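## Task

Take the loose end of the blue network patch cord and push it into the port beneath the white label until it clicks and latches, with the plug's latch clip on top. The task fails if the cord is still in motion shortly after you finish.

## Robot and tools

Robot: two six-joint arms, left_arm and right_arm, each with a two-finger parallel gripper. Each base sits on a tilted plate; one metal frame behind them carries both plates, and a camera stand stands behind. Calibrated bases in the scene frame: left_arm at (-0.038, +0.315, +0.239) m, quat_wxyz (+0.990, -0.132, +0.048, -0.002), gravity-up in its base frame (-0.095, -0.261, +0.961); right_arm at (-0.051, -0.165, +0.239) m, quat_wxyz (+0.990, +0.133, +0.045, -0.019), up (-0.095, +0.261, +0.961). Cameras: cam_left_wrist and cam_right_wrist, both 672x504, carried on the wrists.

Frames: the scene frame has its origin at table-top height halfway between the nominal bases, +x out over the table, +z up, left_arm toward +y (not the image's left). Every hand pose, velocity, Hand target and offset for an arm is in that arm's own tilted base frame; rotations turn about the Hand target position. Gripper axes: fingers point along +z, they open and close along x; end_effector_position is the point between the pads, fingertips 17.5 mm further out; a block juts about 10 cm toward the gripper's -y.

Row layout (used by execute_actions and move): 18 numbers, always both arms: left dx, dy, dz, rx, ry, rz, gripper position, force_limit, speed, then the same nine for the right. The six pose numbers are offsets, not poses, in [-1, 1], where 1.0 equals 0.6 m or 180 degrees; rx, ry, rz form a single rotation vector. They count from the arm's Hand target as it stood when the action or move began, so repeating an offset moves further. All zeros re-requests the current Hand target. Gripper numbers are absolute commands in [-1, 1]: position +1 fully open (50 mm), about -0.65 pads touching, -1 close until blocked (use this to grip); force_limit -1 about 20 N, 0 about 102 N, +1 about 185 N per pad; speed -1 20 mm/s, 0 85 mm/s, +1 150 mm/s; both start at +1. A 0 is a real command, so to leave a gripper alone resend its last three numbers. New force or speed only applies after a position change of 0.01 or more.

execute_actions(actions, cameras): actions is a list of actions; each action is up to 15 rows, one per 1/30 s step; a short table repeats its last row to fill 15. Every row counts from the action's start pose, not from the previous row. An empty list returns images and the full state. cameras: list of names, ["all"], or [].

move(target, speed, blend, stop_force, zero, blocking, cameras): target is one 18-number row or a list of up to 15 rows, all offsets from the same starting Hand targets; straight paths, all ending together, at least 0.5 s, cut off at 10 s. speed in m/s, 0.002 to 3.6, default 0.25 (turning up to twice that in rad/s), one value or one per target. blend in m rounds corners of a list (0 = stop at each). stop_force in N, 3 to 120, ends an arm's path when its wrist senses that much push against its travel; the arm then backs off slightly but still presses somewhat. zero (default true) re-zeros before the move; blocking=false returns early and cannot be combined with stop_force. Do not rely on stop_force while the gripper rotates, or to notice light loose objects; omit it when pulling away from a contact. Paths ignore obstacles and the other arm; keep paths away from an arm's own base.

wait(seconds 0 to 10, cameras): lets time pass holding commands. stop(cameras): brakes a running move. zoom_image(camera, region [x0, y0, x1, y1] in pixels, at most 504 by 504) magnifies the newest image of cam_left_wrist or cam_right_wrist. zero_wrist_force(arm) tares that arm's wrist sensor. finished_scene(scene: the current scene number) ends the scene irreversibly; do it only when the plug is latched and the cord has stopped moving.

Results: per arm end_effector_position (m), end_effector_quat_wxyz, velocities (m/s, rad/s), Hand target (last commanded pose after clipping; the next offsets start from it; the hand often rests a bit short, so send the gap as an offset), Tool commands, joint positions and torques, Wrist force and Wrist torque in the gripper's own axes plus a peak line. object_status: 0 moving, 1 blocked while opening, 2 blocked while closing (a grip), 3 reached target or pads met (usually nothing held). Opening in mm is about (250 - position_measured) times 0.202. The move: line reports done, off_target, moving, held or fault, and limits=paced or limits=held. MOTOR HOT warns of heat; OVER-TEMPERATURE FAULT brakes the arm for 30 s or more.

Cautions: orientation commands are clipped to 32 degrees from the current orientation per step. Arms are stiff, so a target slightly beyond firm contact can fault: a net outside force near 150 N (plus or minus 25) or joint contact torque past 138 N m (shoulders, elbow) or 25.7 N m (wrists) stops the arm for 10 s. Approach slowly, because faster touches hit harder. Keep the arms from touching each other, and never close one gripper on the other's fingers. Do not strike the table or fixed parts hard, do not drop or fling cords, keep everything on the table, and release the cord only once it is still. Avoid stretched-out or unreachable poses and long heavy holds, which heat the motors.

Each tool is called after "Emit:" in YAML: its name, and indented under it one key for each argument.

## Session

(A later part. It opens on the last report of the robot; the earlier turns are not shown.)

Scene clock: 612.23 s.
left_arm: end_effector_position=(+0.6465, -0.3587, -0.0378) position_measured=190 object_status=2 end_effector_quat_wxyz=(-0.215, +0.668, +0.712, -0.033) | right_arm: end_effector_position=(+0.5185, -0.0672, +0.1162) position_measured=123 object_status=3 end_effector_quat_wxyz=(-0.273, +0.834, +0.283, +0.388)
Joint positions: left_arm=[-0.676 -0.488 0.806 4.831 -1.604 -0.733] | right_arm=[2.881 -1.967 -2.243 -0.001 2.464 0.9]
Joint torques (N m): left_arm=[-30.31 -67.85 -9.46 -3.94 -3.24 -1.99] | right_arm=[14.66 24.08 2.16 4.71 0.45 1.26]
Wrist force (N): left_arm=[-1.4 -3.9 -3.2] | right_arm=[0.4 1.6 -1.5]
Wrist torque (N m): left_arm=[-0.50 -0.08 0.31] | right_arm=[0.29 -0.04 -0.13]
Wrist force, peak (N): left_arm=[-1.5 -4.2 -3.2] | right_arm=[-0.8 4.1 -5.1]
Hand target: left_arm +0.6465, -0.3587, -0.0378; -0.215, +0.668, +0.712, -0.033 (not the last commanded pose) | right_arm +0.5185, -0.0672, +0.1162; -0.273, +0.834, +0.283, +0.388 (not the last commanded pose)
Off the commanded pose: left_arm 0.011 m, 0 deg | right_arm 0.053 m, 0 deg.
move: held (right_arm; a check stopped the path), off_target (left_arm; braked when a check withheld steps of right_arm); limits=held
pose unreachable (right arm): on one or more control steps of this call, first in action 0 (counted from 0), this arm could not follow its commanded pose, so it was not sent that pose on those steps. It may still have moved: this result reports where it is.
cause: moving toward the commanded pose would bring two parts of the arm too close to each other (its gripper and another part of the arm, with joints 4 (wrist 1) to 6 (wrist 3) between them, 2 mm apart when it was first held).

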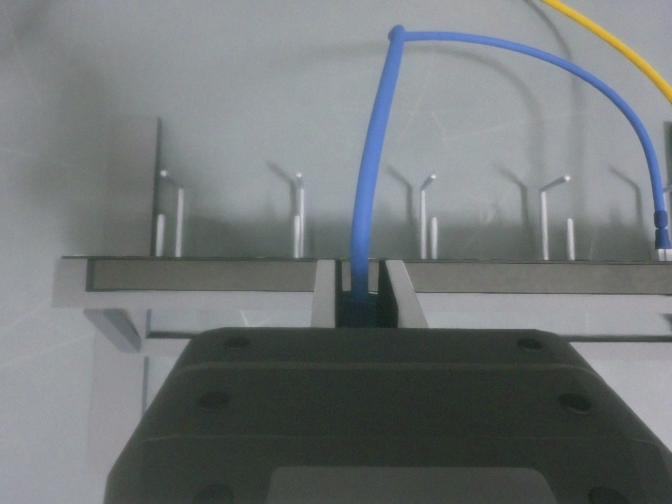

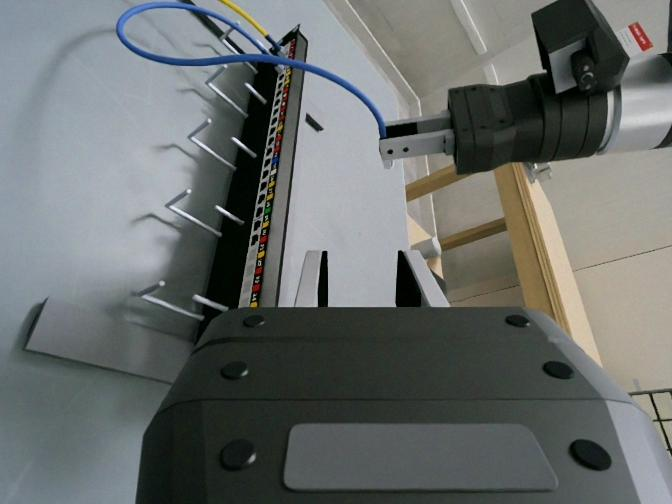

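Emit:
move:
  target: [-0.224,0.0197,-0.0167,0.0024,-0.139,-0.0376,-1,-0.7,-1,0,0,0,0,0,0,0.2,-0.9,-1]
  speed: 0.15
  cameras: ["all"]

Emit:
zoom_image:
  camera: "cam_right_wrist"
  region: [220, 30, 420, 230]

Scene clock: 620.23 s.
left_arm: end_effector_position=(+0.5122, -0.3468, -0.0478) position_measured=190 object_status=2 end_effector_quat_wxyz=(-0.060, +0.699, +0.701, +0.127) | right_arm: end_effector_position=(+0.5185, -0.0672, +0.1162) position_measured=123 object_status=3 end_effector_quat_wxyz=(-0.273, +0.834, +0.283, +0.388)
Joint positions: left_arm=[-0.914 -0.92 1.731 4.056 -1.334 -0.936] | right_arm=[2.881 -1.967 -2.243 -0.001 2.464 0.901]
Joint torques (N m): left_arm=[-25.44 -49.62 -7.56 -4.86 2.22 -2.16] | right_arm=[14.73 24.29 2.52 4.88 0.53 1.37]
Wrist force (N): left_arm=[-1.5 -3.2 -2.1] | right_arm=[0.4 1.6 -1.6]
Wrist torque (N m): left_arm=[-0.39 -0.07 0.15] | right_arm=[0.29 -0.05 -0.13]
Wrist force, peak (N): left_arm=[-2.1 -5.0 -2.2] | right_arm=[0.4 1.7 -1.8]
Hand target: left_arm +0.5121, -0.3468, -0.0478; -0.060, +0.699, +0.701, +0.127 | right_arm +0.5185, -0.0672, +0.1162; -0.273, +0.834, +0.283, +0.388
Off the commanded pose: left_arm 0.000 m, 0 deg | right_arm 0.000 m, 0 deg.
move: done

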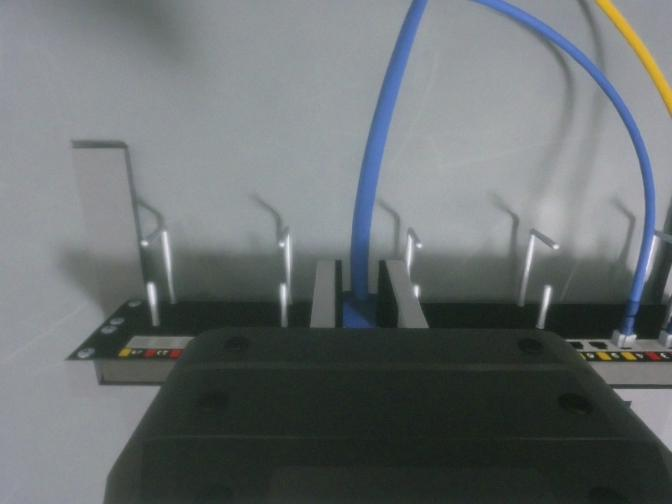

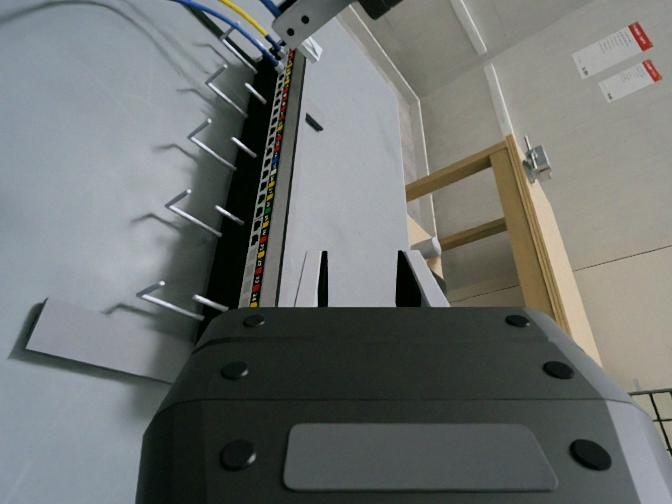

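Scaled by 2.520 from the camera's 672x504 image, which has a finer 960x720 frame.

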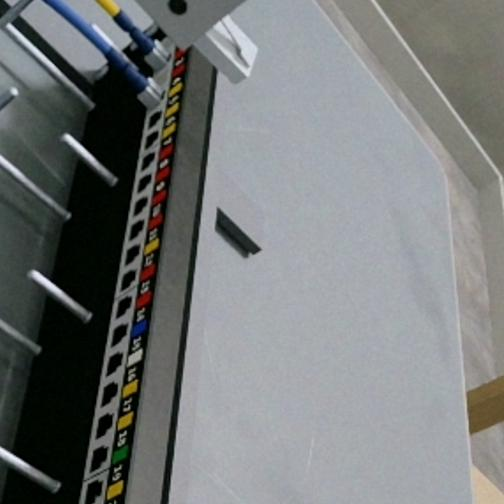

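Emit:
move:
  target: [0.0142,0.039,-0.144,0,0,0,-1,-0.7,-1,0,0,0,0,0,0,0.2,-0.9,-1]
  speed: 0.12
  cameras: ["all"]

Emit:
zoom_image:
  camera: "cam_right_wrist"
  region: [220, 50, 380, 210]

Scene clock: 628.10 s.
left_arm: end_effector_position=(+0.5206, -0.3234, -0.1342) position_measured=190 object_status=2 end_effector_quat_wxyz=(-0.060, +0.699, +0.701, +0.127) | right_arm: end_effector_position=(+0.5185, -0.0672, +0.1162) position_measured=123 object_status=3 end_effector_quat_wxyz=(-0.273, +0.834, +0.283, +0.388)
Joint positions: left_arm=[-0.88 -0.769 1.764 3.864 -1.329 -0.901] | right_arm=[2.881 -1.967 -2.243 -0.001 2.464 0.901]
Joint torques (N m): left_arm=[-3.62 -28.11 -27.42 -4.88 2.48 2.45] | right_arm=[14.11 24.63 2.56 4.77 0.51 1.27]
Wrist force (N): left_arm=[-1.8 -3.0 -2.0] | right_arm=[0.3 1.4 -1.5]
Wrist torque (N m): left_arm=[-0.36 -0.02 0.03] | right_arm=[0.26 -0.03 -0.13]
Wrist force, peak (N): left_arm=[-2.3 -3.0 -4.4] | right_arm=[0.5 1.9 -1.6]
Hand target: left_arm +0.5206, -0.3234, -0.1342; -0.060, +0.699, +0.701, +0.127 | right_arm +0.5185, -0.0672, +0.1162; -0.273, +0.834, +0.283, +0.388
Off the commanded pose: left_arm 0.000 m, 0 deg | right_arm 0.000 m, 0 deg.
move: done

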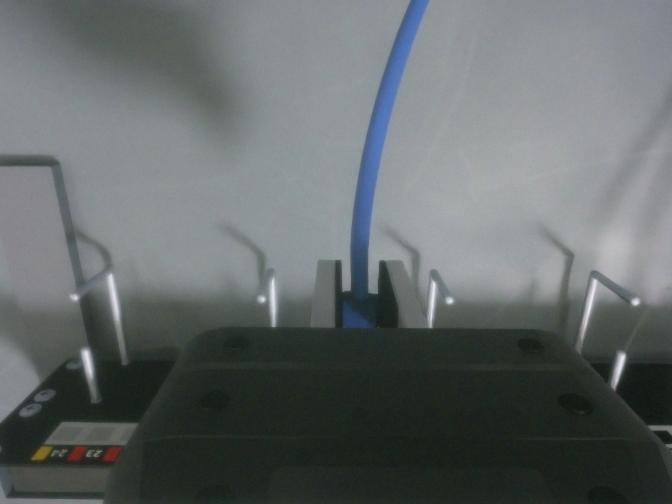

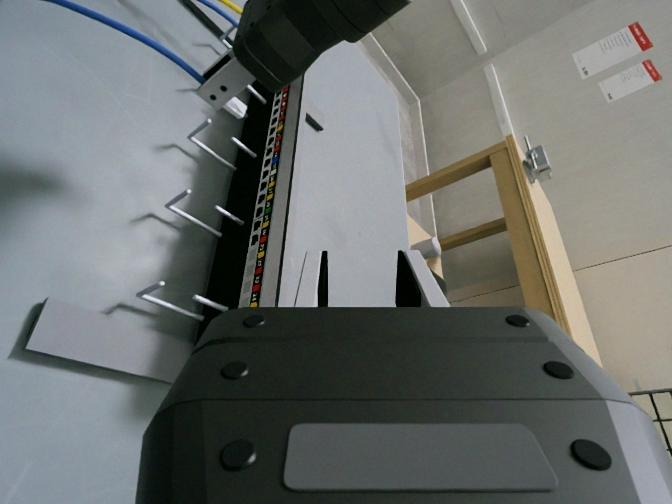

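Scaled by 3.150 from the camera's 672x504 image, which has a finer 960x720 frame.

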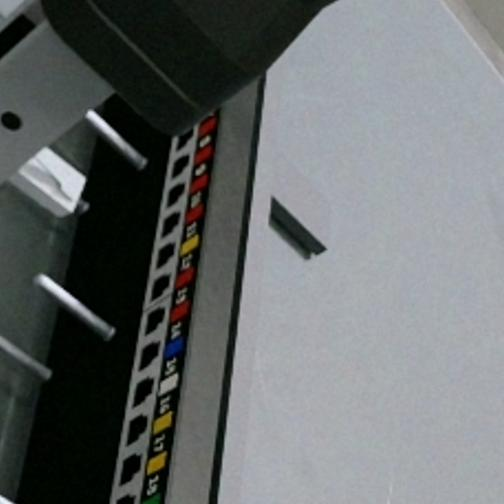

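Emit:
move:
  target: [0.0061,0.0303,-0.0605,0,0,0,-1,-0.7,-1,0,0,0,0,0,0,0.2,-0.9,-1]
  speed: 0.08
  cameras: ["all"]

Emit:
zoom_image:
  camera: "cam_right_wrist"
  region: [180, 50, 340, 210]

Scene clock: 637.40 s.
left_arm: end_effector_position=(+0.5243, -0.3053, -0.1704) position_measured=190 object_status=2 end_effector_quat_wxyz=(-0.060, +0.699, +0.701, +0.127) | right_arm: end_effector_position=(+0.5185, -0.0672, +0.1162) position_measured=123 object_status=3 end_effector_quat_wxyz=(-0.273, +0.834, +0.283, +0.388)
Joint positions: left_arm=[-0.857 -0.703 1.779 3.778 -1.326 -0.877] | right_arm=[2.881 -1.967 -2.243 -0.001 2.464 0.901]
Joint torques (N m): left_arm=[-4.11 -30.67 -2.68 -5.35 2.36 2.46] | right_arm=[14.16 24.11 2.47 4.71 0.54 1.24]
Wrist force (N): left_arm=[-1.9 -3.0 -1.9] | right_arm=[0.4 1.4 -1.4]
Wrist torque (N m): left_arm=[-0.36 -0.01 0.03] | right_arm=[0.26 -0.05 -0.13]
Wrist force, peak (N): left_arm=[-2.1 -2.9 -3.0] | right_arm=[0.7 1.5 -1.8]
Hand target: left_arm +0.5243, -0.3053, -0.1705; -0.060, +0.699, +0.701, +0.127 | right_arm +0.5185, -0.0672, +0.1162; -0.273, +0.834, +0.283, +0.388
Off the commanded pose: left_arm 0.000 m, 0 deg | right_arm 0.000 m, 0 deg.
move: done

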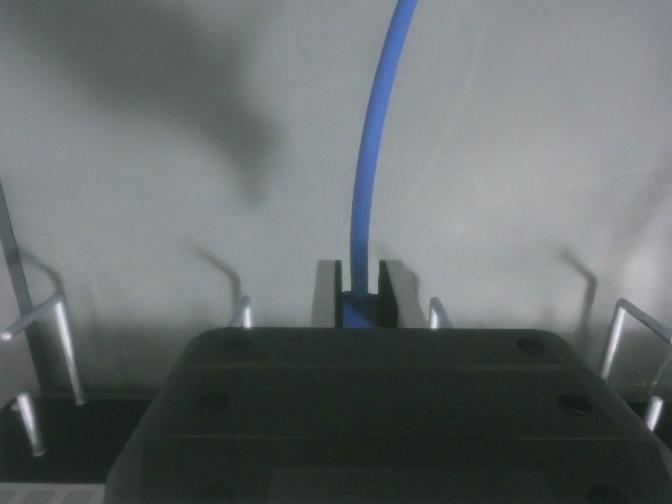

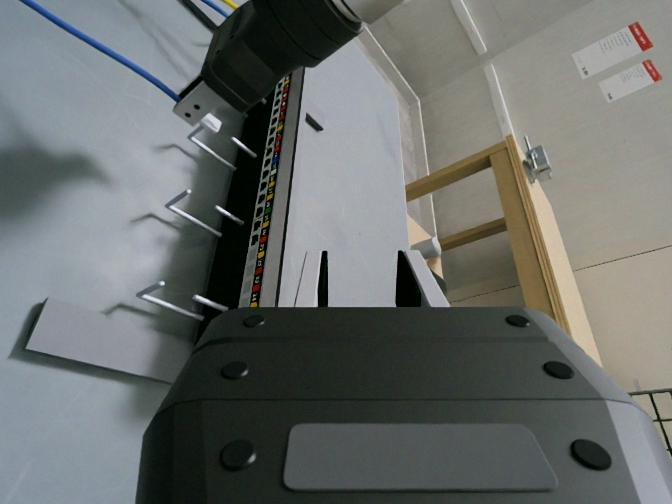

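Scaled by 3.150 from the camera's 672x504 image, which has a finer 960x720 frame.

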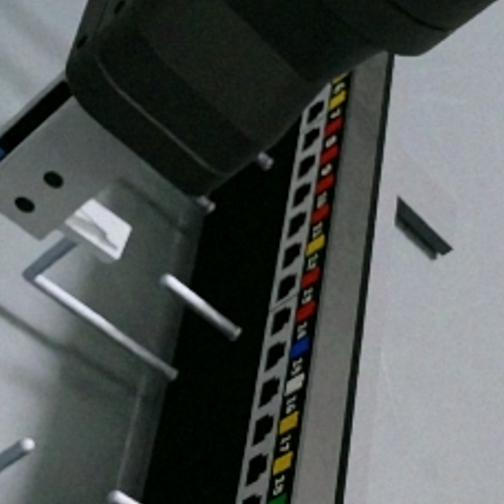

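Emit:
move:
  target: [0,0,0,0,0,0,-1,-0.7,-1,0.066,0.09,-0.1,0,0,0,0.2,-0.9,-1]
  speed: 0.1
  cameras: ["cam_right_wrist"]

Emit:
zoom_image:
  camera: "cam_right_wrist"
  region: [130, 40, 330, 240]

Scene clock: 648.97 s.
left_arm: end_effector_position=(+0.5243, -0.3053, -0.1705) position_measured=190 object_status=2 end_effector_quat_wxyz=(-0.060, +0.699, +0.701, +0.127) | right_arm: end_effector_position=(+0.5581, -0.0132, +0.0562) position_measured=123 object_status=3 end_effector_quat_wxyz=(-0.273, +0.834, +0.283, +0.388)
Joint positions: left_arm=[-0.856 -0.703 1.779 3.778 -1.326 -0.877] | right_arm=[3.017 -2.181 -2.202 0.304 2.39 1.076]
Joint torques (N m): left_arm=[-4.57 -29.31 -2.43 -4.92 2.13 2.44] | right_arm=[16.71 27.04 14.84 4.71 0.25 1.25]
Wrist force (N): left_arm=[-1.8 -2.7 -2.1] | right_arm=[0.4 1.6 -1.1]
Wrist torque (N m): left_arm=[-0.31 -0.03 0.03] | right_arm=[0.28 -0.05 -0.15]
Wrist force, peak (N): left_arm=[-2.2 -3.1 -2.4] | right_arm=[0.6 1.6 -2.7]
Hand target: left_arm +0.5243, -0.3053, -0.1705; -0.060, +0.699, +0.701, +0.127 | right_arm +0.5581, -0.0132, +0.0562; -0.273, +0.834, +0.283, +0.388
Off the commanded pose: left_arm 0.000 m, 0 deg | right_arm 0.000 m, 0 deg.
move: done
Images, in order (width x height): cam_right_wrist 672x504.

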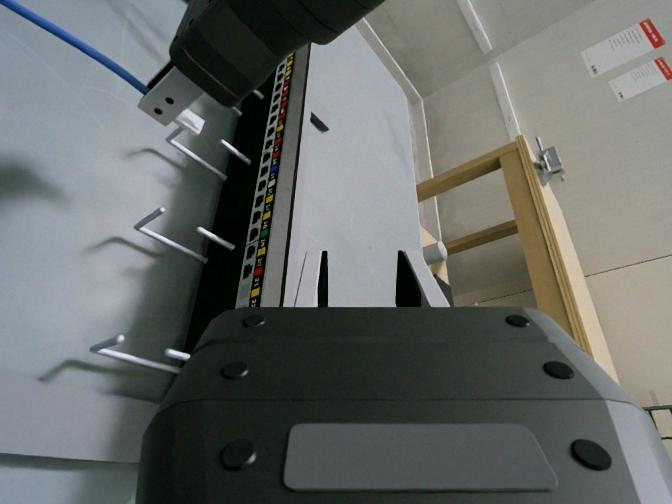

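Scaled by 2.520 from the camera's 672x504 image, which has a finer 960x720 frame.

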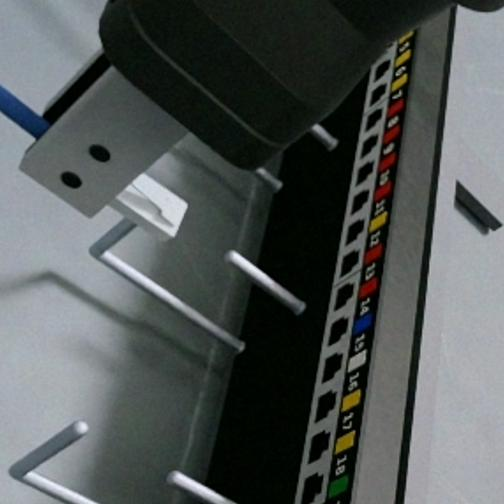

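Emit:
move:
  target: [0.0353,0.0158,-0.0182,0,0,0,-1,-0.7,-1,0,0,0,0,0,0,0.2,-0.9,-1]
  speed: 0.06
  stop_force: 8
  cameras: ["all"]

Emit:
zoom_image:
  camera: "cam_right_wrist"
  region: [170, 70, 290, 210]

Scene clock: 662.70 s.
left_arm: end_effector_position=(+0.5455, -0.2958, -0.1814) position_measured=190 object_status=2 end_effector_quat_wxyz=(-0.060, +0.699, +0.701, +0.127) | right_arm: end_effector_position=(+0.5581, -0.0132, +0.0562) position_measured=123 object_status=3 end_effector_quat_wxyz=(-0.273, +0.834, +0.283, +0.388)
Joint positions: left_arm=[-0.821 -0.665 1.736 3.773 -1.321 -0.84] | right_arm=[3.017 -2.181 -2.202 0.304 2.39 1.076]
Joint torques (N m): left_arm=[-4.39 -31.22 -26.67 -4.48 2.29 2.38] | right_arm=[17.1 27.16 14.13 4.98 0.28 1.24]
Wrist force (N): left_arm=[-2.0 -3.1 -2.2] | right_arm=[0.2 1.4 -1.5]
Wrist torque (N m): left_arm=[-0.37 0.00 0.02] | right_arm=[0.25 -0.02 -0.15]
Wrist force, peak (N): left_arm=[-2.1 -3.8 -2.5] | right_arm=[0.0 1.7 -1.4]
Hand target: left_arm +0.5455, -0.2958, -0.1814; -0.060, +0.699, +0.701, +0.127 | right_arm +0.5581, -0.0132, +0.0562; -0.273, +0.834, +0.283, +0.388
Off the commanded pose: left_arm 0.000 m, 0 deg | right_arm 0.000 m, 0 deg.
move: done

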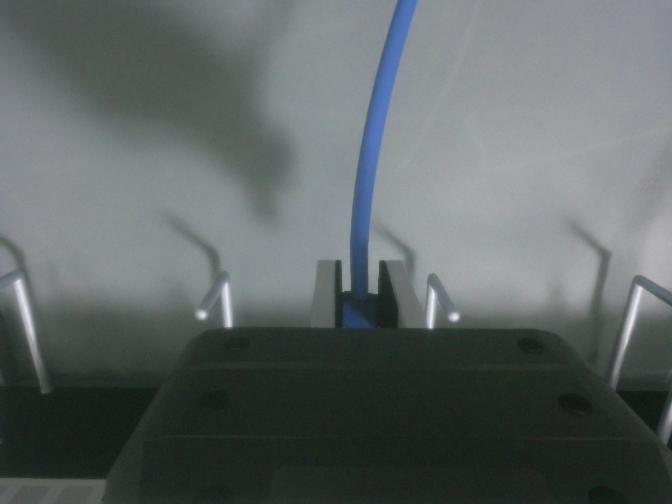

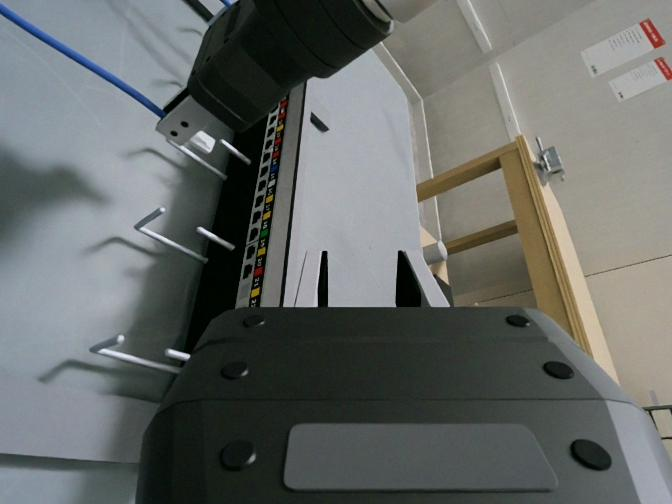

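Scaled by 3.600 from the camera's 672x504 image, which has a finer 960x720 frame.

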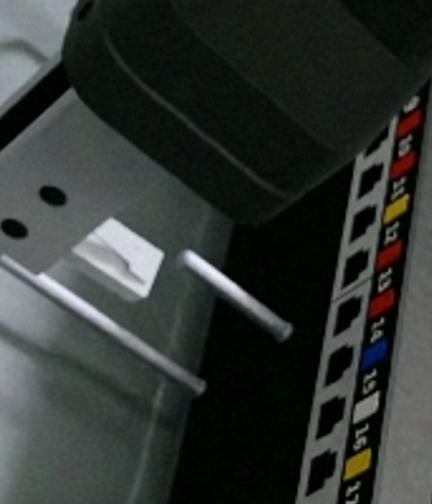

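Emit:
move:
  target: [0.0505,0.0013,-0.0016,0,0,0,-1,-0.7,-1,0,0,0,0,0,0,0.2,-0.9,-1]
  speed: 0.04
  stop_force: 6
  cameras: ["all"]

Emit:
zoom_image:
  camera: "cam_right_wrist"
  region: [190, 100, 290, 210]

Scene clock: 670.70 s.
left_arm: end_effector_position=(+0.5758, -0.2950, -0.1824) position_measured=190 object_status=2 end_effector_quat_wxyz=(-0.060, +0.699, +0.701, +0.127) | right_arm: end_effector_position=(+0.5581, -0.0132, +0.0562) position_measured=123 object_status=3 end_effector_quat_wxyz=(-0.273, +0.834, +0.283, +0.388)
Joint positions: left_arm=[-0.785 -0.632 1.654 3.812 -1.316 -0.804] | right_arm=[3.017 -2.181 -2.202 0.304 2.39 1.076]
Joint torques (N m): left_arm=[-4.17 -33.23 -26.94 -0.81 2.02 2.49] | right_arm=[16.97 28.11 11.13 4.92 0.3 1.29]
Wrist force (N): left_arm=[-2.2 -2.6 -2.5] | right_arm=[0.3 1.5 -1.2]
Wrist torque (N m): left_arm=[-0.30 0.04 0.03] | right_arm=[0.28 -0.02 -0.15]
Wrist force, peak (N): left_arm=[-1.9 -3.6 -2.3] | right_arm=[0.4 1.6 -1.5]
Hand target: left_arm +0.5758, -0.2950, -0.1824; -0.060, +0.699, +0.701, +0.127 | right_arm +0.5581, -0.0132, +0.0562; -0.273, +0.834, +0.283, +0.388
Off the commanded pose: left_arm 0.000 m, 0 deg | right_arm 0.000 m, 0 deg.
move: done

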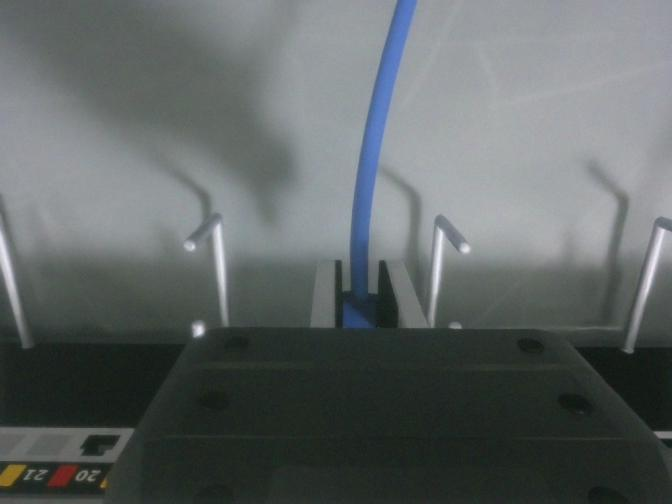

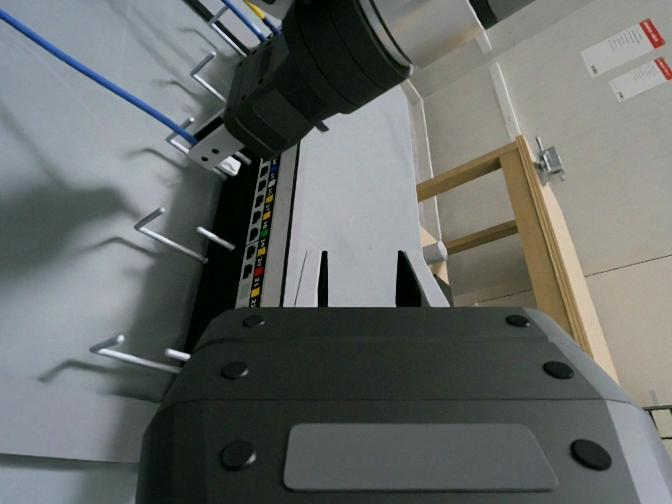

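Scaled by 4.582 from the camera's 672x504 image, which has a finer 960x720 frame.

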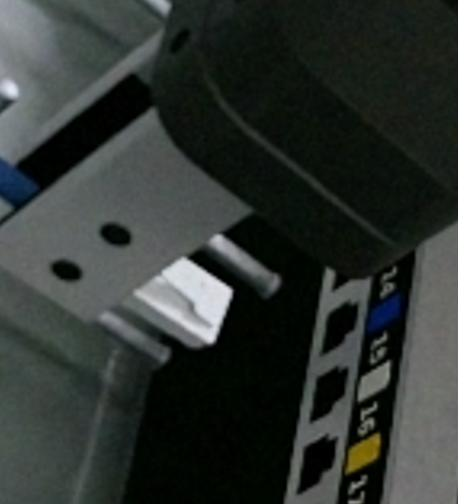

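Emit:
move:
  target: [0.0297,-0.0023,0.004,0,0,0,-1,-0.7,-1,0,0,0,0,0,0,0.2,-0.9,-1]
  speed: 0.03
  stop_force: 5
  cameras: ["all"]

Emit:
zoom_image:
  camera: "cam_right_wrist"
  region: [205, 120, 285, 210]

Emit:
zoom_image:
  camera: "cam_left_wrist"
  region: [0, 300, 200, 504]

Scene clock: 681.87 s.
left_arm: end_effector_position=(+0.5936, -0.2964, -0.1800) position_measured=190 object_status=2 end_effector_quat_wxyz=(-0.060, +0.699, +0.701, +0.127) | right_arm: end_effector_position=(+0.5581, -0.0132, +0.0562) position_measured=123 object_status=3 end_effector_quat_wxyz=(-0.273, +0.834, +0.283, +0.388)
Joint positions: left_arm=[-0.768 -0.615 1.602 3.844 -1.314 -0.786] | right_arm=[3.017 -2.181 -2.202 0.304 2.39 1.076]
Joint torques (N m): left_arm=[-4.89 -34.38 -27.35 -0.91 2.27 2.59] | right_arm=[16.89 27.84 8.55 4.82 0.27 1.28]
Wrist force (N): left_arm=[-1.9 -3.3 -2.6] | right_arm=[0.3 1.6 -1.3]
Wrist torque (N m): left_arm=[-0.41 -0.02 0.03] | right_arm=[0.28 -0.03 -0.14]
Wrist force, peak (N): left_arm=[-2.3 -3.3 -2.6] | right_arm=[0.2 1.6 -1.5]
Hand target: left_arm +0.5936, -0.2964, -0.1800; -0.060, +0.699, +0.701, +0.127 | right_arm +0.5581, -0.0132, +0.0562; -0.273, +0.834, +0.283, +0.388
Off the commanded pose: left_arm 0.000 m, 0 deg | right_arm 0.000 m, 0 deg.
move: done

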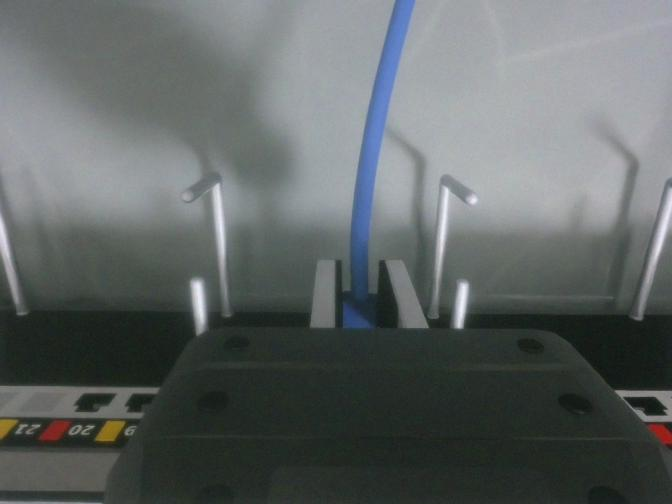

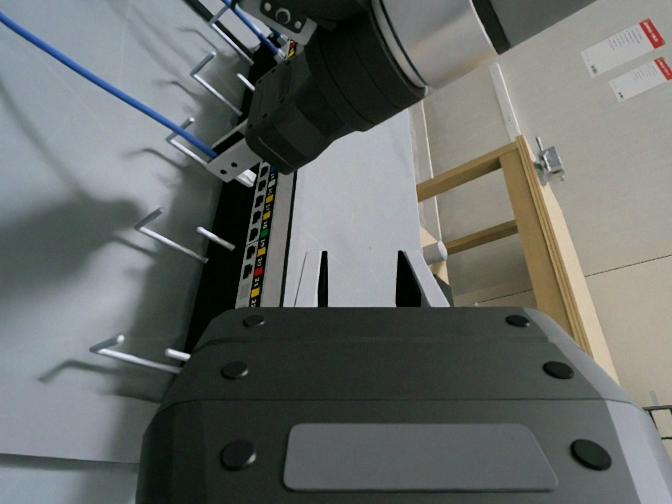

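Scaled by 5.600 from the camera's 672x504 image, which has a finer 960x720 frame.

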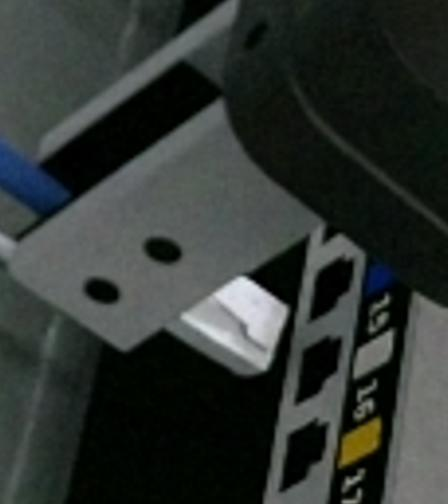

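Scaled by 2.471 from the camera's 672x504 image, which has a finer 960x720 frame.

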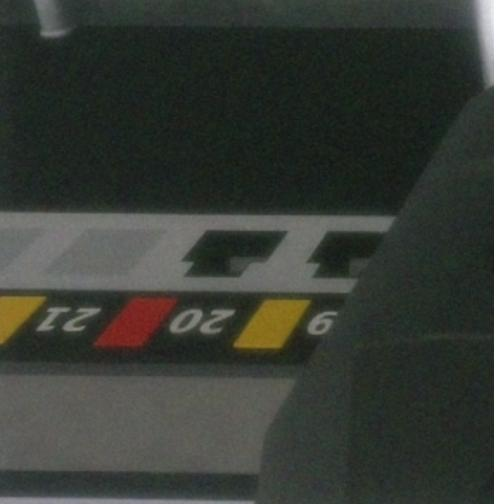

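Emit:
zoom_image:
  camera: "cam_left_wrist"
  region: [560, 360, 672, 460]

Emit:
zoom_image:
  camera: "cam_left_wrist"
  region: [50, 360, 170, 460]

Emit:
zoom_image:
  camera: "cam_right_wrist"
  region: [235, 140, 285, 200]

Scaled by 4.500 from the camera's 672x504 image, which has a finer 960x720 frame.

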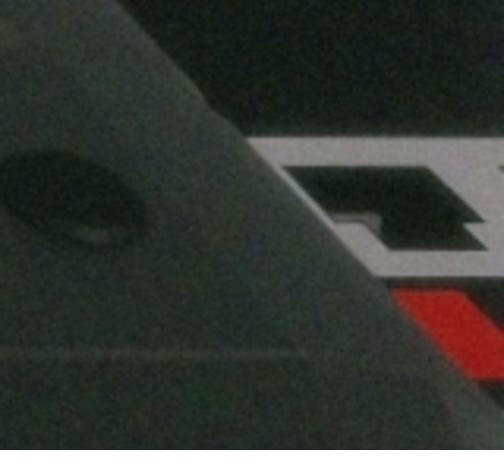

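Scaled by 4.200 from the camera's 672x504 image, which has a finer 960x720 frame.

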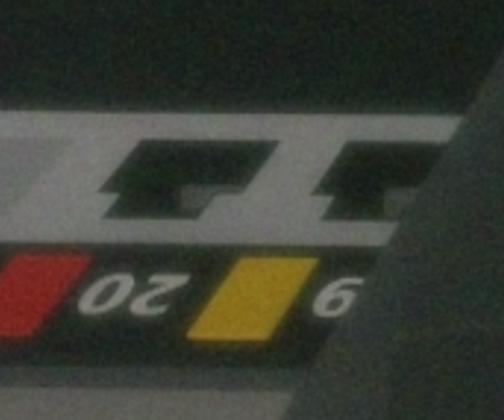

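Scaled by 8.400 from the camera's 672x504 image, which has a finer 960x720 frame.

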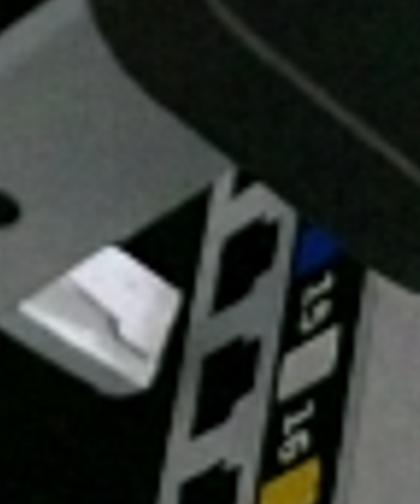

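Emit:
zoom_image:
  camera: "cam_left_wrist"
  region: [310, 240, 420, 340]

Scaled by 4.582 from the camera's 672x504 image, which has a finer 960x720 frame.

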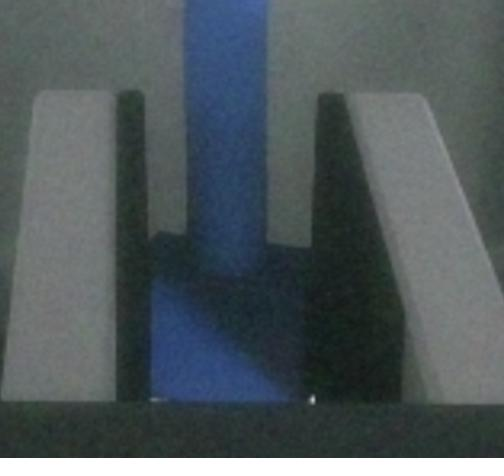

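Emit:
move:
  target: [-0.0008,-0.0095,0.0078,0,0,0,-1,-0.7,-1,0,0,0,0,0,0,0.2,-0.9,-1]
  speed: 0.03
  cameras: ["all"]

Emit:
zoom_image:
  camera: "cam_right_wrist"
  region: [235, 140, 285, 200]

Emit:
zoom_image:
  camera: "cam_left_wrist"
  region: [50, 360, 170, 460]

Emit:
zoom_image:
  camera: "cam_left_wrist"
  region: [560, 360, 672, 460]

Scene clock: 716.40 s.
left_arm: end_effector_position=(+0.5931, -0.3020, -0.1753) position_measured=190 object_status=2 end_effector_quat_wxyz=(-0.060, +0.699, +0.701, +0.127) | right_arm: end_effector_position=(+0.5581, -0.0132, +0.0562) position_measured=123 object_status=3 end_effector_quat_wxyz=(-0.273, +0.834, +0.283, +0.388)
Joint positions: left_arm=[-0.774 -0.621 1.595 3.858 -1.315 -0.793] | right_arm=[3.017 -2.181 -2.202 0.304 2.39 1.076]
Joint torques (N m): left_arm=[-27.26 -58.58 -26.87 -0.93 -2.46 -1.91] | right_arm=[17.18 27.82 6.41 4.87 0.37 1.26]
Wrist force (N): left_arm=[-1.7 -2.8 -2.1] | right_arm=[0.3 1.5 -1.2]
Wrist torque (N m): left_arm=[-0.34 -0.05 0.15] | right_arm=[0.27 -0.03 -0.14]
Wrist force, peak (N): left_arm=[-2.2 -3.5 -2.1] | right_arm=[0.4 1.6 -1.5]
Hand target: left_arm +0.5931, -0.3021, -0.1753; -0.060, +0.699, +0.701, +0.127 | right_arm +0.5581, -0.0132, +0.0562; -0.273, +0.834, +0.283, +0.388
Off the commanded pose: left_arm 0.000 m, 0 deg | right_arm 0.000 m, 0 deg.
move: done

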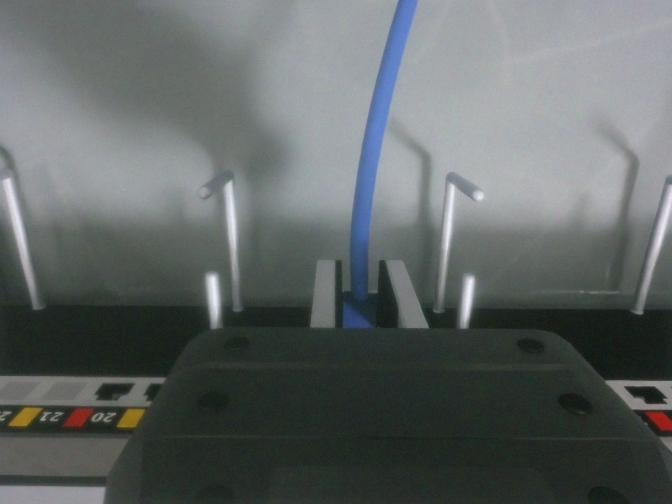

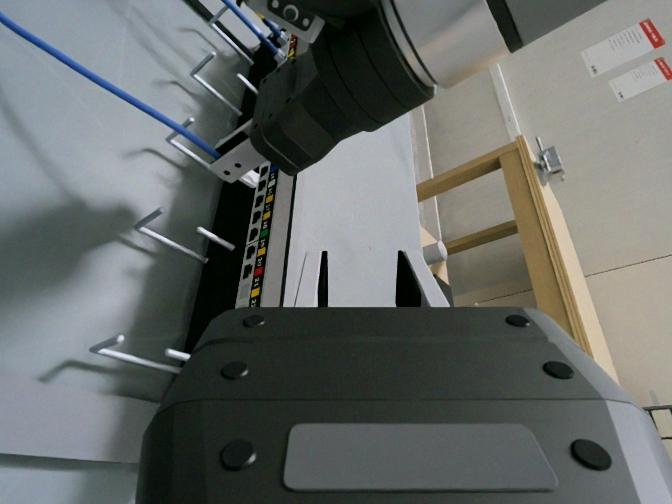

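Scaled by 8.400 from the camera's 672x504 image, which has a finer 960x720 frame.

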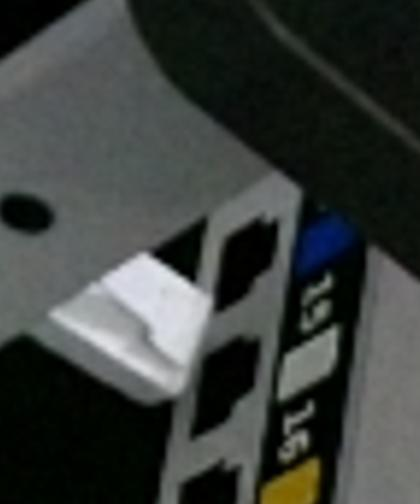

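Scaled by 4.200 from the camera's 672x504 image, which has a finer 960x720 frame.

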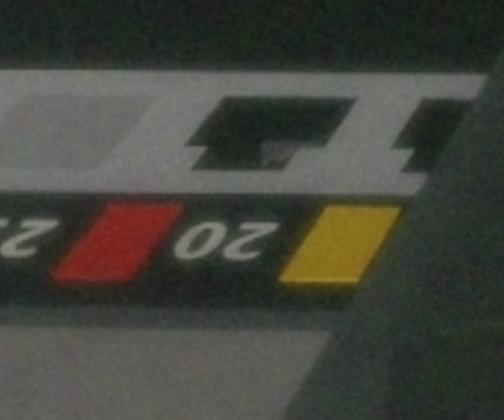

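Scaled by 4.500 from the camera's 672x504 image, which has a finer 960x720 frame.

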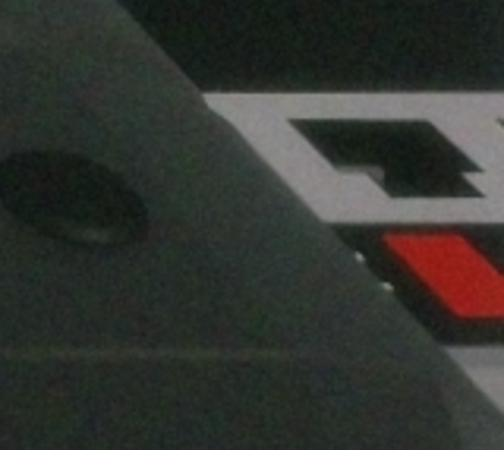

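Emit:
move:
  target:
    - [0.0083,0.0003,0,0,0,0,-1,-0.7,-1,0,0,0,0,0,0,0.2,-0.9,-1]
    - [0.0365,0.0003,0.0015,0,0,0,-1,-0.7,-1,0,0,0,0,0,0,0.2,-0.9,-1]
  speed: 0.012
  stop_force: 8
  cameras: ["all"]

Emit:
zoom_image:
  camera: "cam_right_wrist"
  region: [235, 140, 285, 200]

Scene clock: 730.63 s.
left_arm: end_effector_position=(+0.5989, -0.3019, -0.1752) position_measured=190 object_status=2 end_effector_quat_wxyz=(-0.060, +0.699, +0.701, +0.127) | right_arm: end_effector_position=(+0.5581, -0.0132, +0.0562) position_measured=123 object_status=3 end_effector_quat_wxyz=(-0.273, +0.834, +0.283, +0.388)
Joint positions: left_arm=[-0.768 -0.614 1.578 3.867 -1.314 -0.787] | right_arm=[3.017 -2.181 -2.202 0.304 2.39 1.076]
Joint torques (N m): left_arm=[-26.25 -59.44 -6.49 -5.85 3.03 -1.83] | right_arm=[16.42 27.84 5.94 4.76 0.42 1.25]
Wrist force (N): left_arm=[-0.8 -9.4 -3.1] | right_arm=[0.3 1.5 -1.3]
Wrist torque (N m): left_arm=[-0.40 0.00 0.05] | right_arm=[0.25 -0.03 -0.14]
Wrist force, peak (N): left_arm=[-1.1 -19.2 -4.1] | right_arm=[0.3 1.8 -1.4]
Hand target: left_arm +0.5989, -0.3019, -0.1752; -0.060, +0.699, +0.701, +0.127 (not the last commanded pose) | right_arm +0.5581, -0.0132, +0.0562; -0.273, +0.834, +0.283, +0.388
Off the commanded pose: left_arm 0.016 m, 0 deg | right_arm 0.000 m, 0 deg.
move: contact (left_arm); path passed 1 of 2 targets

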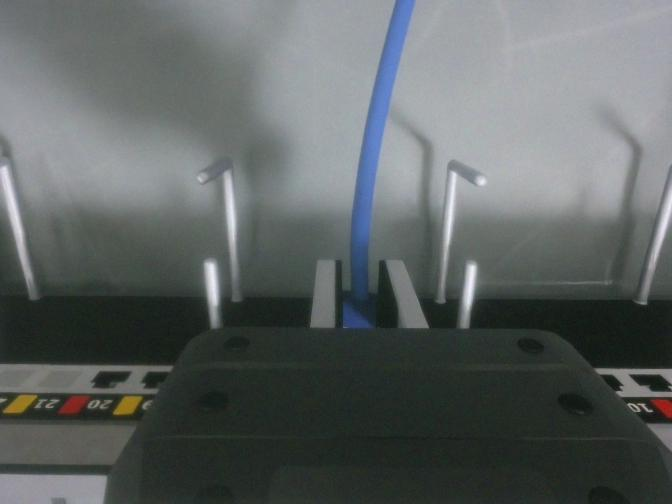

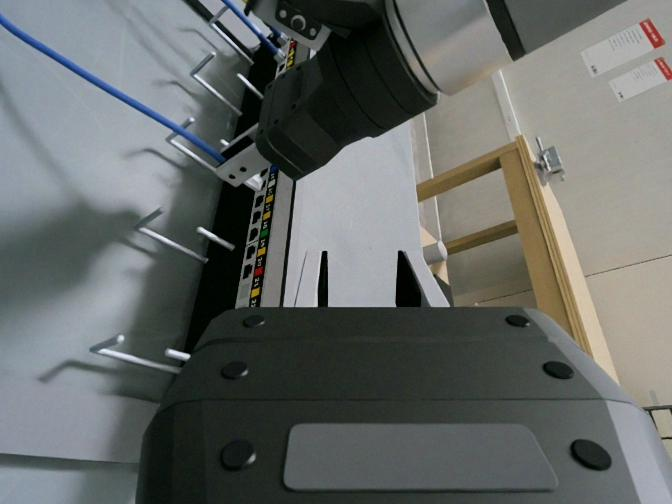

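Scaled by 8.400 from the camera's 672x504 image, which has a finer 960x720 frame.

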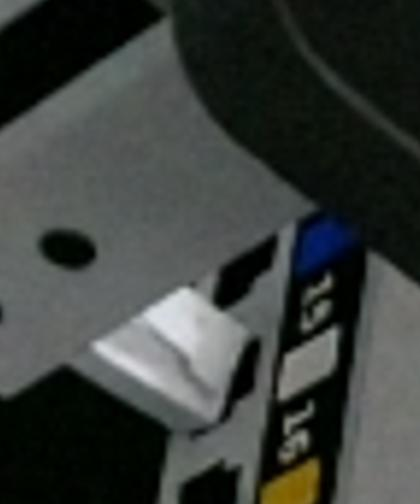

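Emit:
move:
  target:
    - [-0.0036,0.0,-0.0003,0,0,0,-1,-0.7,-1,0,0,0,0,0,0,0.2,-0.9,-1]
    - [-0.0038,-0.0015,0.0029,0,0,0,-1,-0.7,-1,0,0,0,0,0,0,0.2,-0.9,-1]
  speed: 0.02

Emit:
move:
  target: [0.033,0.0003,0.0032,0,0,0,-1,-0.7,-1,0,0,0,0,0,0,0.2,-0.9,-1]
  speed: 0.01
  stop_force: 8
  cameras: ["cam_right_wrist"]

Emit:
zoom_image:
  camera: "cam_right_wrist"
  region: [235, 140, 285, 200]

Scene clock: 736.27 s.
left_arm: end_effector_position=(+0.5966, -0.3027, -0.1736) position_measured=190 object_status=2 end_effector_quat_wxyz=(-0.060, +0.699, +0.701, +0.127) | right_arm: end_effector_position=(+0.5581, -0.0132, +0.0562) position_measured=123 object_status=3 end_effector_quat_wxyz=(-0.273, +0.834, +0.283, +0.388)
Joint positions: left_arm=[-0.772 -0.62 1.584 3.867 -1.315 -0.79] | right_arm=[3.017 -2.181 -2.202 0.304 2.39 1.076]
Joint torques (N m): left_arm=[-27.33 -58.39 -19.57 -0.87 -2.49 -1.92] | right_arm=[16.6 28.62 6.31 4.8 0.58 1.17]
Wrist force (N): left_arm=[-2.0 -2.4 -2.3] | right_arm=[0.3 1.5 -1.4]
Wrist torque (N m): left_arm=[-0.26 0.00 0.15] | right_arm=[0.26 -0.03 -0.14]
Wrist force, peak (N): left_arm=[-0.7 -10.0 -3.2] | right_arm=[0.3 1.7 -1.4]
Hand target: left_arm +0.5966, -0.3028, -0.1735; -0.060, +0.699, +0.701, +0.127 | right_arm +0.5581, -0.0132, +0.0562; -0.273, +0.834, +0.283, +0.388
Off the commanded pose: left_arm 0.000 m, 0 deg | right_arm 0.000 m, 0 deg.
move: done

Scene clock: 737.63 s.
left_arm: end_effector_position=(+0.5992, -0.3029, -0.1732) position_measured=190 object_status=2 end_effector_quat_wxyz=(-0.060, +0.699, +0.701, +0.127) | right_arm: end_effector_position=(+0.5581, -0.0132, +0.0562) position_measured=123 object_status=3 end_effector_quat_wxyz=(-0.273, +0.834, +0.283, +0.388)
Joint positions: left_arm=[-0.769 -0.617 1.576 3.872 -1.315 -0.787] | right_arm=[3.017 -2.181 -2.202 0.304 2.39 1.076]
Joint torques (N m): left_arm=[-24.75 -59.73 -5.64 -6.01 2.12 -2.02] | right_arm=[17.01 28.54 6.31 4.78 0.42 1.22]
Wrist force (N): left_arm=[-3.3 -9.7 -1.9] | right_arm=[0.6 1.4 -1.3]
Wrist torque (N m): left_arm=[-0.39 -0.01 0.07] | right_arm=[0.26 -0.07 -0.14]
Wrist force, peak (N): left_arm=[-3.9 -15.9 -1.4] | right_arm=[0.3 1.6 -1.4]
Hand target: left_arm +0.5992, -0.3029, -0.1732; -0.060, +0.699, +0.701, +0.127 (not the last commanded pose) | right_arm +0.5581, -0.0132, +0.0562; -0.273, +0.834, +0.283, +0.388
Off the commanded pose: left_arm 0.017 m, 0 deg | right_arm 0.000 m, 0 deg.
move: contact (left_arm)
Images, in order (width x height): cam_right_wrist 672x504.

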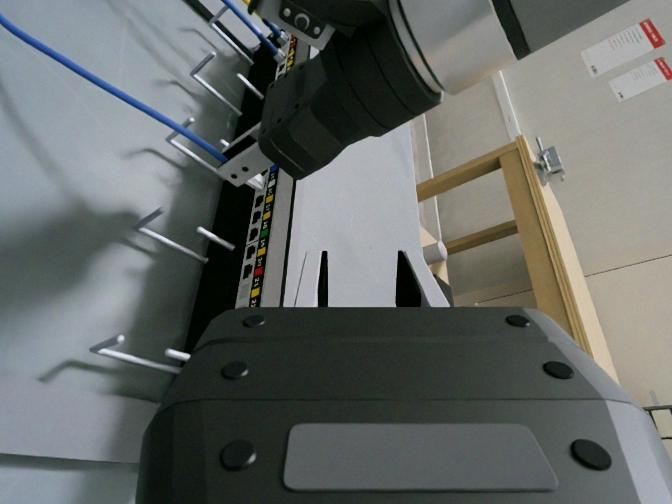

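Scaled by 8.400 from the camera's 672x504 image, which has a finer 960x720 frame.

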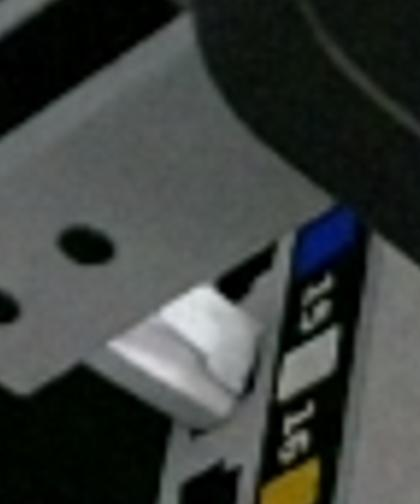

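Emit:
move:
  target:
    - [-0.0036,0.0,-0.0003,0,0,0,-1,-0.7,-1,0,0,0,0,0,0,0.2,-0.9,-1]
    - [-0.0034,0.0018,-0.0024,0,0,0,-1,-0.7,-1,0,0,0,0,0,0,0.2,-0.9,-1]
  speed: 0.02

Emit:
move:
  target: [0.033,0.0003,0.0032,0,0,0,-1,-0.7,-1,0,0,0,0,0,0,0.2,-0.9,-1]
  speed: 0.01
  stop_force: 8
  cameras: ["cam_right_wrist"]

Emit:
zoom_image:
  camera: "cam_right_wrist"
  region: [235, 140, 285, 200]

Scene clock: 745.80 s.
left_arm: end_effector_position=(+0.5972, -0.3020, -0.1745) position_measured=190 object_status=2 end_effector_quat_wxyz=(-0.059, +0.699, +0.701, +0.127) | right_arm: end_effector_position=(+0.5581, -0.0132, +0.0562) position_measured=123 object_status=3 end_effector_quat_wxyz=(-0.273, +0.834, +0.283, +0.388)
Joint positions: left_arm=[-0.77 -0.618 1.584 3.865 -1.315 -0.788] | right_arm=[3.017 -2.181 -2.202 0.304 2.39 1.076]
Joint torques (N m): left_arm=[-6.14 -34.57 -3.93 -4.88 0.24 2.47] | right_arm=[16.91 28.16 6.22 4.8 0.52 1.18]
Wrist force (N): left_arm=[-1.8 -2.5 -2.3] | right_arm=[0.4 1.4 -1.4]
Wrist torque (N m): left_arm=[-0.27 -0.04 0.07] | right_arm=[0.24 -0.05 -0.15]
Wrist force, peak (N): left_arm=[-3.3 -10.3 -1.7] | right_arm=[0.3 1.8 -1.5]
Hand target: left_arm +0.5972, -0.3018, -0.1747; -0.060, +0.699, +0.701, +0.127 | right_arm +0.5581, -0.0132, +0.0562; -0.273, +0.834, +0.283, +0.388
Off the commanded pose: left_arm 0.000 m, 0 deg | right_arm 0.000 m, 0 deg.
move: done

Scene clock: 747.10 s.
left_arm: end_effector_position=(+0.5990, -0.3017, -0.1745) position_measured=190 object_status=2 end_effector_quat_wxyz=(-0.060, +0.699, +0.701, +0.127) | right_arm: end_effector_position=(+0.5581, -0.0132, +0.0562) position_measured=123 object_status=3 end_effector_quat_wxyz=(-0.273, +0.834, +0.283, +0.388)
Joint positions: left_arm=[-0.768 -0.616 1.578 3.868 -1.315 -0.786] | right_arm=[3.017 -2.181 -2.202 0.304 2.39 1.076]
Joint torques (N m): left_arm=[-26.68 -60.41 -5.82 -5.8 2.75 -2.02] | right_arm=[16.84 28.5 6.1 4.8 0.5 1.03]
Wrist force (N): left_arm=[-1.3 -9.6 -3.4] | right_arm=[0.4 1.4 -1.3]
Wrist torque (N m): left_arm=[-0.42 0.03 0.04] | right_arm=[0.25 -0.04 -0.15]
Wrist force, peak (N): left_arm=[-1.3 -17.3 -4.3] | right_arm=[0.3 1.6 -1.5]
Hand target: left_arm +0.5990, -0.3017, -0.1745; -0.060, +0.699, +0.701, +0.127 (not the last commanded pose) | right_arm +0.5581, -0.0132, +0.0562; -0.273, +0.834, +0.283, +0.388
Off the commanded pose: left_arm 0.018 m, 0 deg | right_arm 0.000 m, 0 deg.
move: contact (left_arm)
Images, in order (width x height): cam_right_wrist 672x504.

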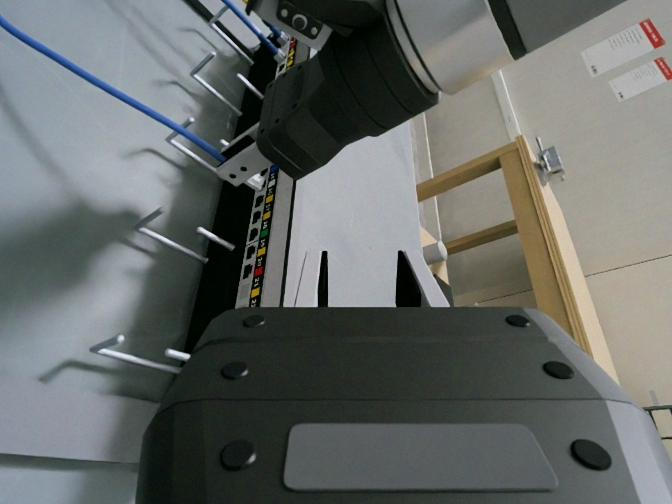

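Scaled by 8.400 from the camera's 672x504 image, which has a finer 960x720 frame.

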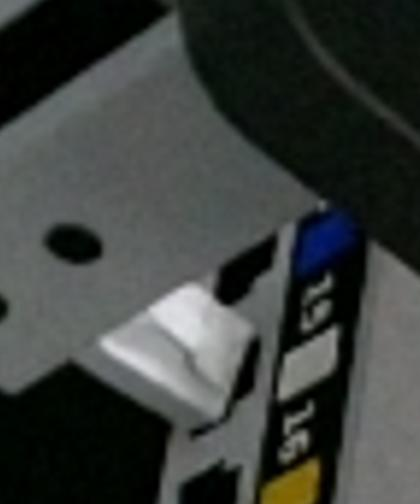

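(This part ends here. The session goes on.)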